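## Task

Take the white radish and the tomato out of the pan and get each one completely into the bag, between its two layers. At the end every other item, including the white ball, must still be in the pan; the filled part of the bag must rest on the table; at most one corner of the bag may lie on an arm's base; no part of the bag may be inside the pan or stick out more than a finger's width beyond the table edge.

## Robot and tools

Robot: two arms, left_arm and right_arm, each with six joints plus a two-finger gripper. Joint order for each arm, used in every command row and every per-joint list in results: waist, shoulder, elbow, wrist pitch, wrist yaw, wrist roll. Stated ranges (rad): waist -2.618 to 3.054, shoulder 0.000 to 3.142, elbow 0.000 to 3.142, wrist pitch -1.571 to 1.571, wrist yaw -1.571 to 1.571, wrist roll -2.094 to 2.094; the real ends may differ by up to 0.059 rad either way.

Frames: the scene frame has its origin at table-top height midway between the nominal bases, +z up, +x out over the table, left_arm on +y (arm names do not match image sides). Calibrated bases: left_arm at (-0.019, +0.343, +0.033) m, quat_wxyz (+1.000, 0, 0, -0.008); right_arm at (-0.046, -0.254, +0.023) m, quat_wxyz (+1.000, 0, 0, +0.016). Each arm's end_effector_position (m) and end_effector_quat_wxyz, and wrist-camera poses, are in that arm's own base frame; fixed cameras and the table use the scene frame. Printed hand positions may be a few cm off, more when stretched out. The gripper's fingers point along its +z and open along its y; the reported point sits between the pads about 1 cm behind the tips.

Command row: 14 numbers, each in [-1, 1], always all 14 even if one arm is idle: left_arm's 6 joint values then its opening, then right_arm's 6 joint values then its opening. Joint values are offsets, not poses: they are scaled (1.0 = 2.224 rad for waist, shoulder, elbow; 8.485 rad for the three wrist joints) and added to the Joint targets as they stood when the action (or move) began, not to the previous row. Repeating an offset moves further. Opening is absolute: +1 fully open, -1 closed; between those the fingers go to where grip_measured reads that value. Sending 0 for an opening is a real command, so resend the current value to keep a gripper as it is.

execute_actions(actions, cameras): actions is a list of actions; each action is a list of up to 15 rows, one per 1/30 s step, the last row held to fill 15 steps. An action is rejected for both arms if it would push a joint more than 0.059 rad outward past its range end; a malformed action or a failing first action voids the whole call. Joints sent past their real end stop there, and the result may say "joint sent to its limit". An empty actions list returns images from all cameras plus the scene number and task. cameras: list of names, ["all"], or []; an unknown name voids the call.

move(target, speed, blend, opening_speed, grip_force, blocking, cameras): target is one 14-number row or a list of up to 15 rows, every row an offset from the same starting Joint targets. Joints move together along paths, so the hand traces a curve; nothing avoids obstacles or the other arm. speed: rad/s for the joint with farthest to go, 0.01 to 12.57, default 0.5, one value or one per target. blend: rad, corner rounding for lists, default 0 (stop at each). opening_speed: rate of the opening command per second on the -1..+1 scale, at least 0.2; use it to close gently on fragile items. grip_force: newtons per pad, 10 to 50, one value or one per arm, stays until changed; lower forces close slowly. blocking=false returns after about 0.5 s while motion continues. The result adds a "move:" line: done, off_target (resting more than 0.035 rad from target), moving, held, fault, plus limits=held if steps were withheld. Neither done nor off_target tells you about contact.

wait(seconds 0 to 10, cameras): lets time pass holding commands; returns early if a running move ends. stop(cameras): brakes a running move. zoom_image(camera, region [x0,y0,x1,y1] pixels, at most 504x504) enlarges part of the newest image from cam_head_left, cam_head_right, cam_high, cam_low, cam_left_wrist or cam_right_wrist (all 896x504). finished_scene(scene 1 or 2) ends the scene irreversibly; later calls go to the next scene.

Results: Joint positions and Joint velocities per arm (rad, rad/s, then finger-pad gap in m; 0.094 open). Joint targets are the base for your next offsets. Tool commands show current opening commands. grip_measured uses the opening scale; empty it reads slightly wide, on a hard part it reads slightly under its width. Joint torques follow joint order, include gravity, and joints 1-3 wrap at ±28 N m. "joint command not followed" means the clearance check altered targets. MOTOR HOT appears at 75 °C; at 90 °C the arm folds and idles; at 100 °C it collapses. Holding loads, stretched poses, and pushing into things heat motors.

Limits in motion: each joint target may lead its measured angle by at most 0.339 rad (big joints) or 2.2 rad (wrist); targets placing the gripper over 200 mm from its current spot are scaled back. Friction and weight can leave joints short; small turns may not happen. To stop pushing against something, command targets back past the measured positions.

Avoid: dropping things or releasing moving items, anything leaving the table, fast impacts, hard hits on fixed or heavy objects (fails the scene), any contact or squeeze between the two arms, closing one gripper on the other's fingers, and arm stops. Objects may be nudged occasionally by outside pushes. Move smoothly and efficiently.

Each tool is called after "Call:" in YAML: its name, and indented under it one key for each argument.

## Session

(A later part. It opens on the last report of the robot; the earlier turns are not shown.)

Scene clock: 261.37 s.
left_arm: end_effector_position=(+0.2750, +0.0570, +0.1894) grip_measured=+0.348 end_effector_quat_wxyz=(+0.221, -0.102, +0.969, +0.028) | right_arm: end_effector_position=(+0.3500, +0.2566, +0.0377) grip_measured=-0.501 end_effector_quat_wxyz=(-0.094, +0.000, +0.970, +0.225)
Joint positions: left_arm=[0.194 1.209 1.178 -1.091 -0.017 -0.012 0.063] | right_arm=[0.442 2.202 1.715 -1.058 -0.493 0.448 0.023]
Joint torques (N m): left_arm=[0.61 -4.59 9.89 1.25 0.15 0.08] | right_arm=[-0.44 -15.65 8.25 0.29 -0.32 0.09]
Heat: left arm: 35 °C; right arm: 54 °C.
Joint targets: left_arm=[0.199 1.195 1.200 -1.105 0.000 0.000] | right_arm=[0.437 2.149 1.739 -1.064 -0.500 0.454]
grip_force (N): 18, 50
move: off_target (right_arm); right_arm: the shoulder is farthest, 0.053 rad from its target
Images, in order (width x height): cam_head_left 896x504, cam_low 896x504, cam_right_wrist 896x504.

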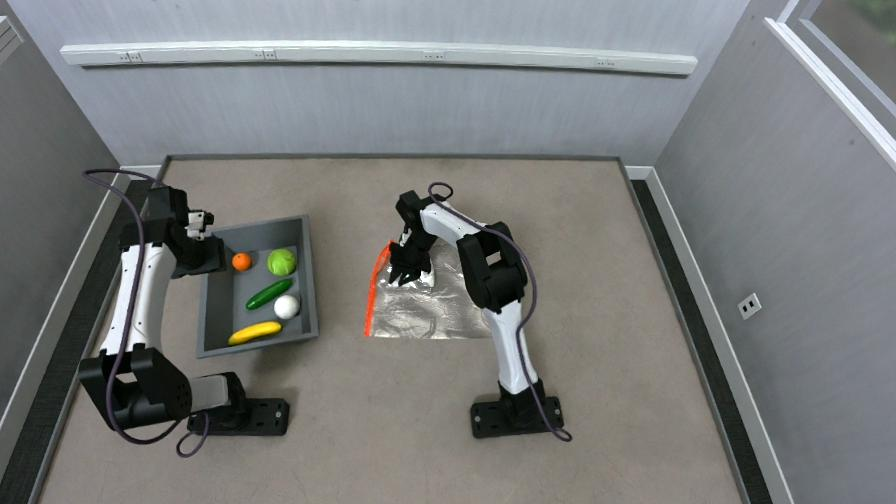

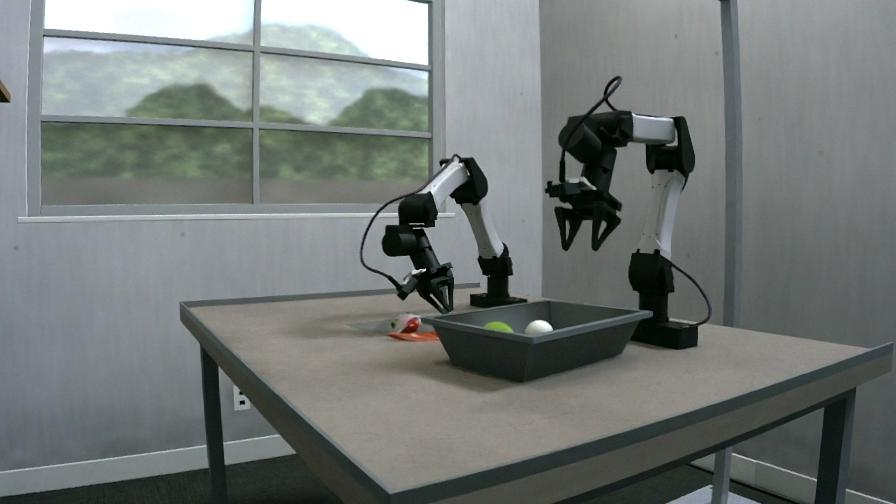

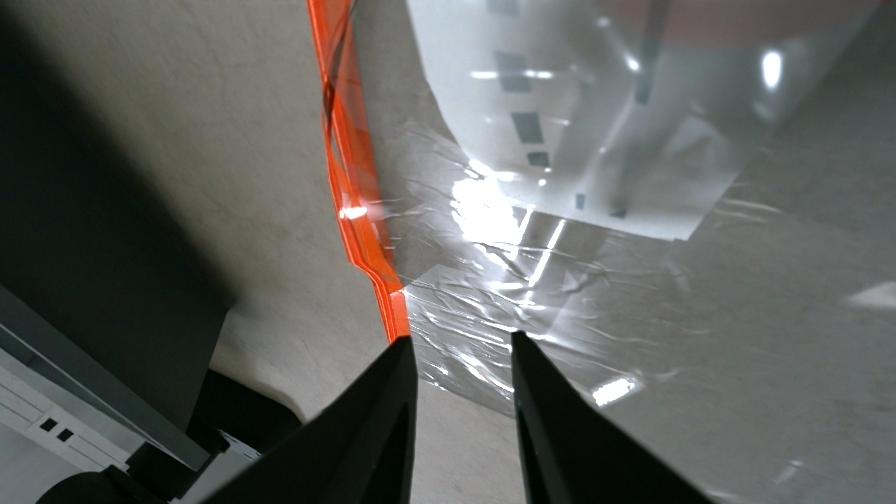

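Call:
move:
  target:
    - [0,0,0,0,0,0,0.35,0,-0.09,0.045,-0.03,0,0,-0.5]
    - [0,0,0,0,0,0,0.35,-0.2,-0.27,0.045,-0.03,0.03,-0.03,-0.5]
  speed: 0.4
  blend: 0.1
  cameras: ["all"]

Call:
zoom_image:
  camera: "cam_head_left"
  region: [350, 220, 510, 350]

Call:
zoom_image:
  camera: "cam_low"
  region: [360, 240, 510, 365]

Call:
zoom_image:
  camera: "cam_high"
  region: [340, 140, 560, 360]

Scene clock: 264.10 s.
left_arm: end_effector_position=(+0.2750, +0.0570, +0.1894) grip_measured=+0.348 end_effector_quat_wxyz=(+0.221, -0.102, +0.969, +0.028) | right_arm: end_effector_position=(+0.3588, +0.0420, +0.2830) grip_measured=-0.501 end_effector_quat_wxyz=(+0.231, +0.071, +0.959, +0.147)
Joint positions: left_arm=[0.194 1.209 1.178 -1.091 -0.017 -0.012 0.063] | right_arm=[-0.005 1.57 1.818 -1.32 -0.255 0.208 0.023]
Joint torques (N m): left_arm=[0.59 -4.56 9.91 1.24 0.15 0.07] | right_arm=[-0.28 -7.92 8.17 1.14 -0.02 -0.03]
Heat: left arm: 36 °C; right arm: 54 °C.
Joint targets: left_arm=[0.199 1.195 1.200 -1.105 0.000 0.000] | right_arm=[-0.008 1.549 1.840 -1.319 -0.245 0.200]
grip_force (N): 18, 50
move: done

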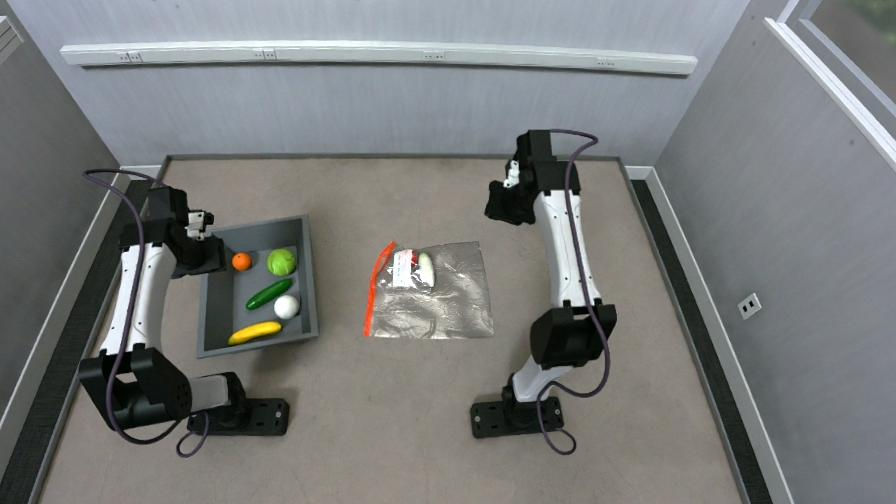

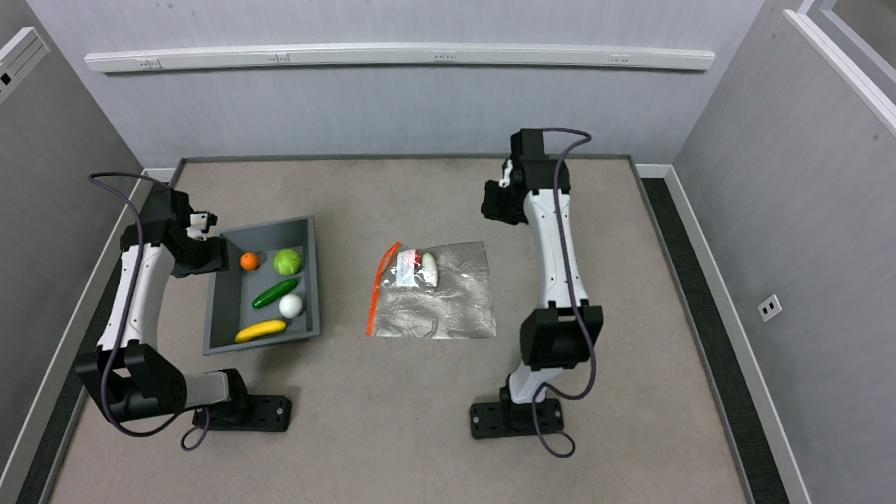

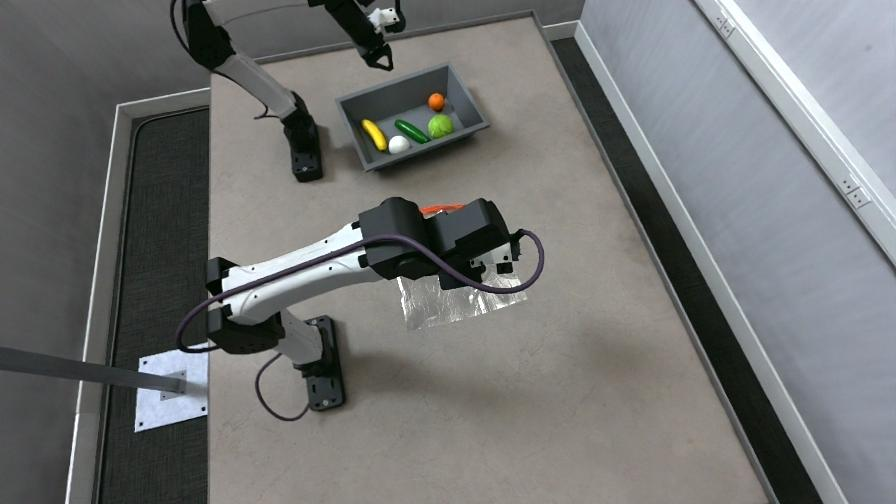

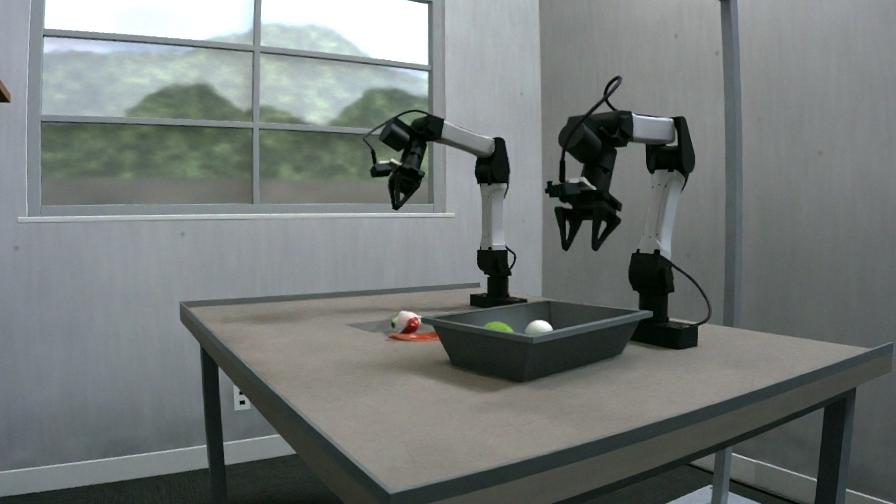

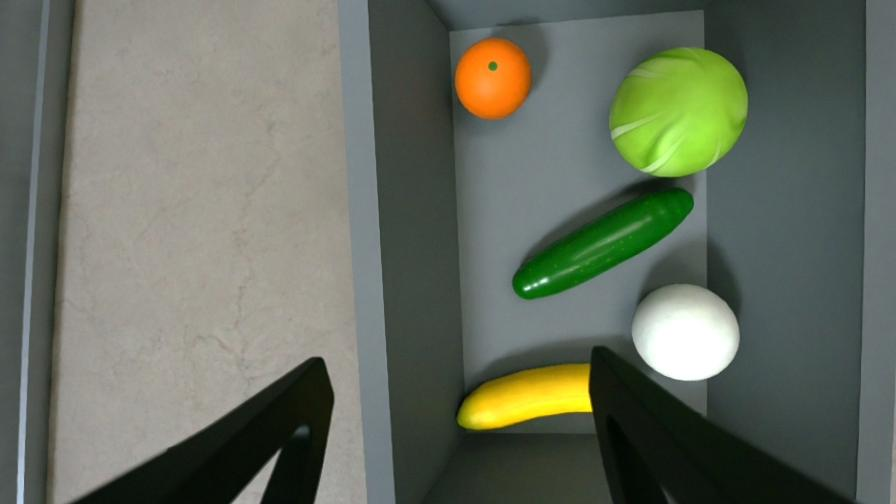

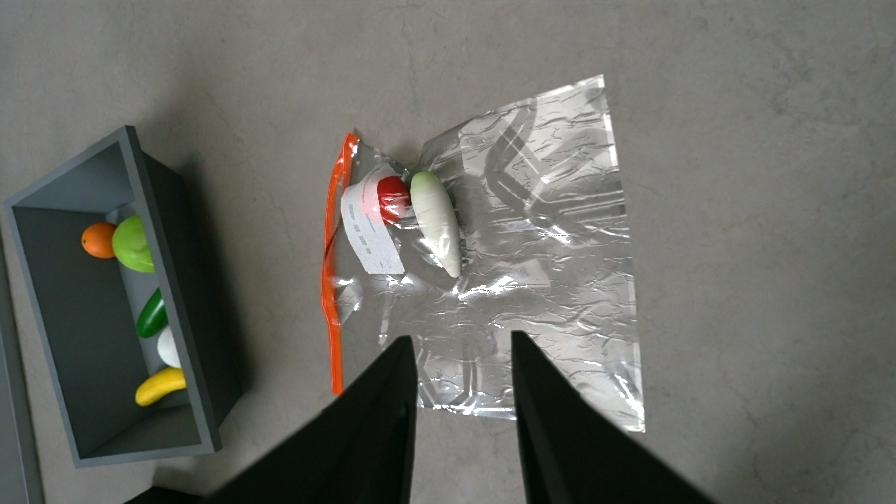

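Scaled by 3.150 from the camera's 896x504 image, which has a finer 1280x720 frame.

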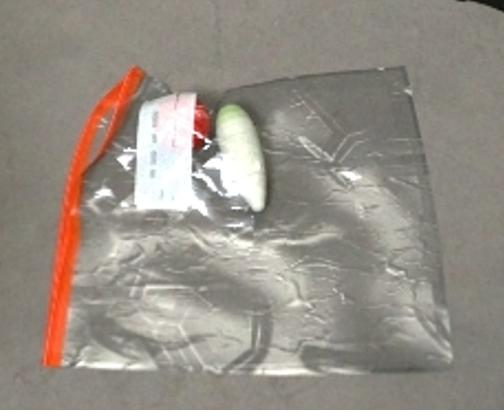

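Scaled by 3.360 from the camera's 896x504 image, which has a finer 1280x720 frame.

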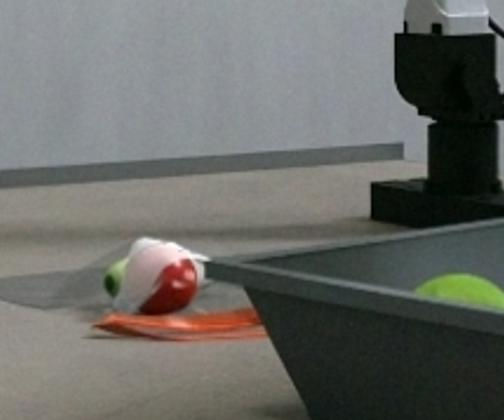

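Scaled by 2.291 from the camera's 896x504 image, which has a finer 1280x720 frame.

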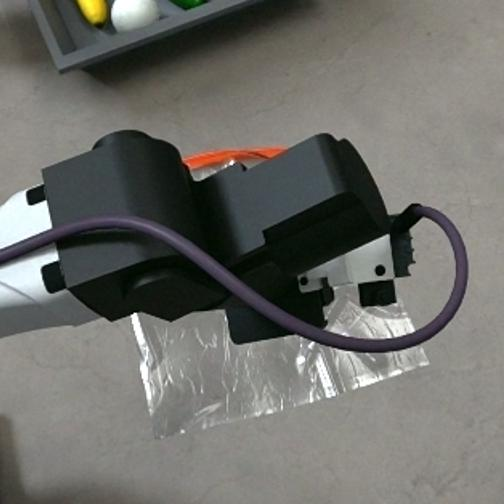

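Call:
zoom_image:
  camera: "cam_right_wrist"
  region: [310, 110, 530, 330]

Call:
zoom_image:
  camera: "cam_head_right"
  region: [370, 230, 460, 305]

Call:
zoom_image:
  camera: "cam_low"
  region: [370, 295, 450, 355]

Scaled by 2.291 from the camera's 896x504 image, which has a finer 1280x720 frame.

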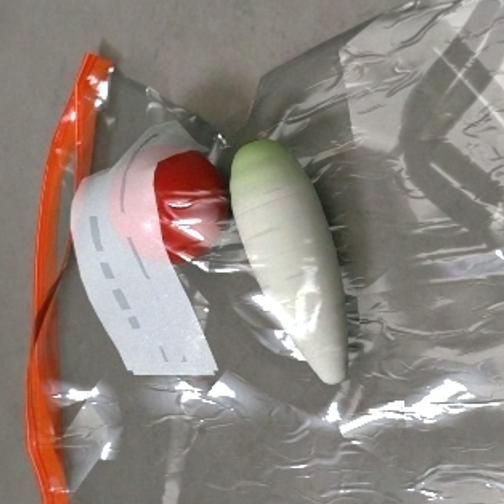

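Scaled by 5.600 from the camera's 896x504 image, which has a finer 1280x720 frame.

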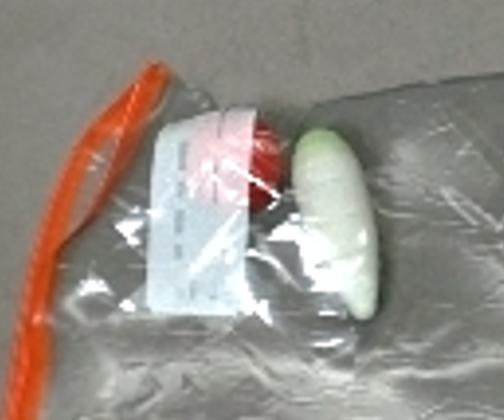

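Scaled by 6.300 from the camera's 896x504 image, which has a finer 1280x720 frame.

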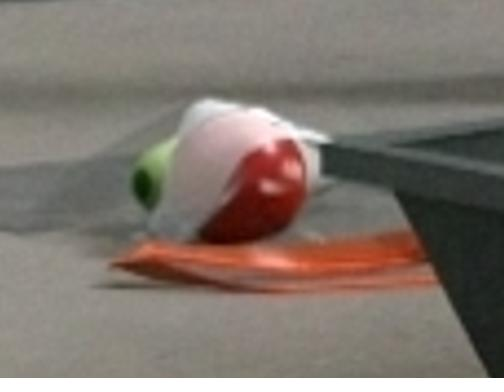

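Call:
finished_scene:
  scene: 1

The scene is finished: the task was done.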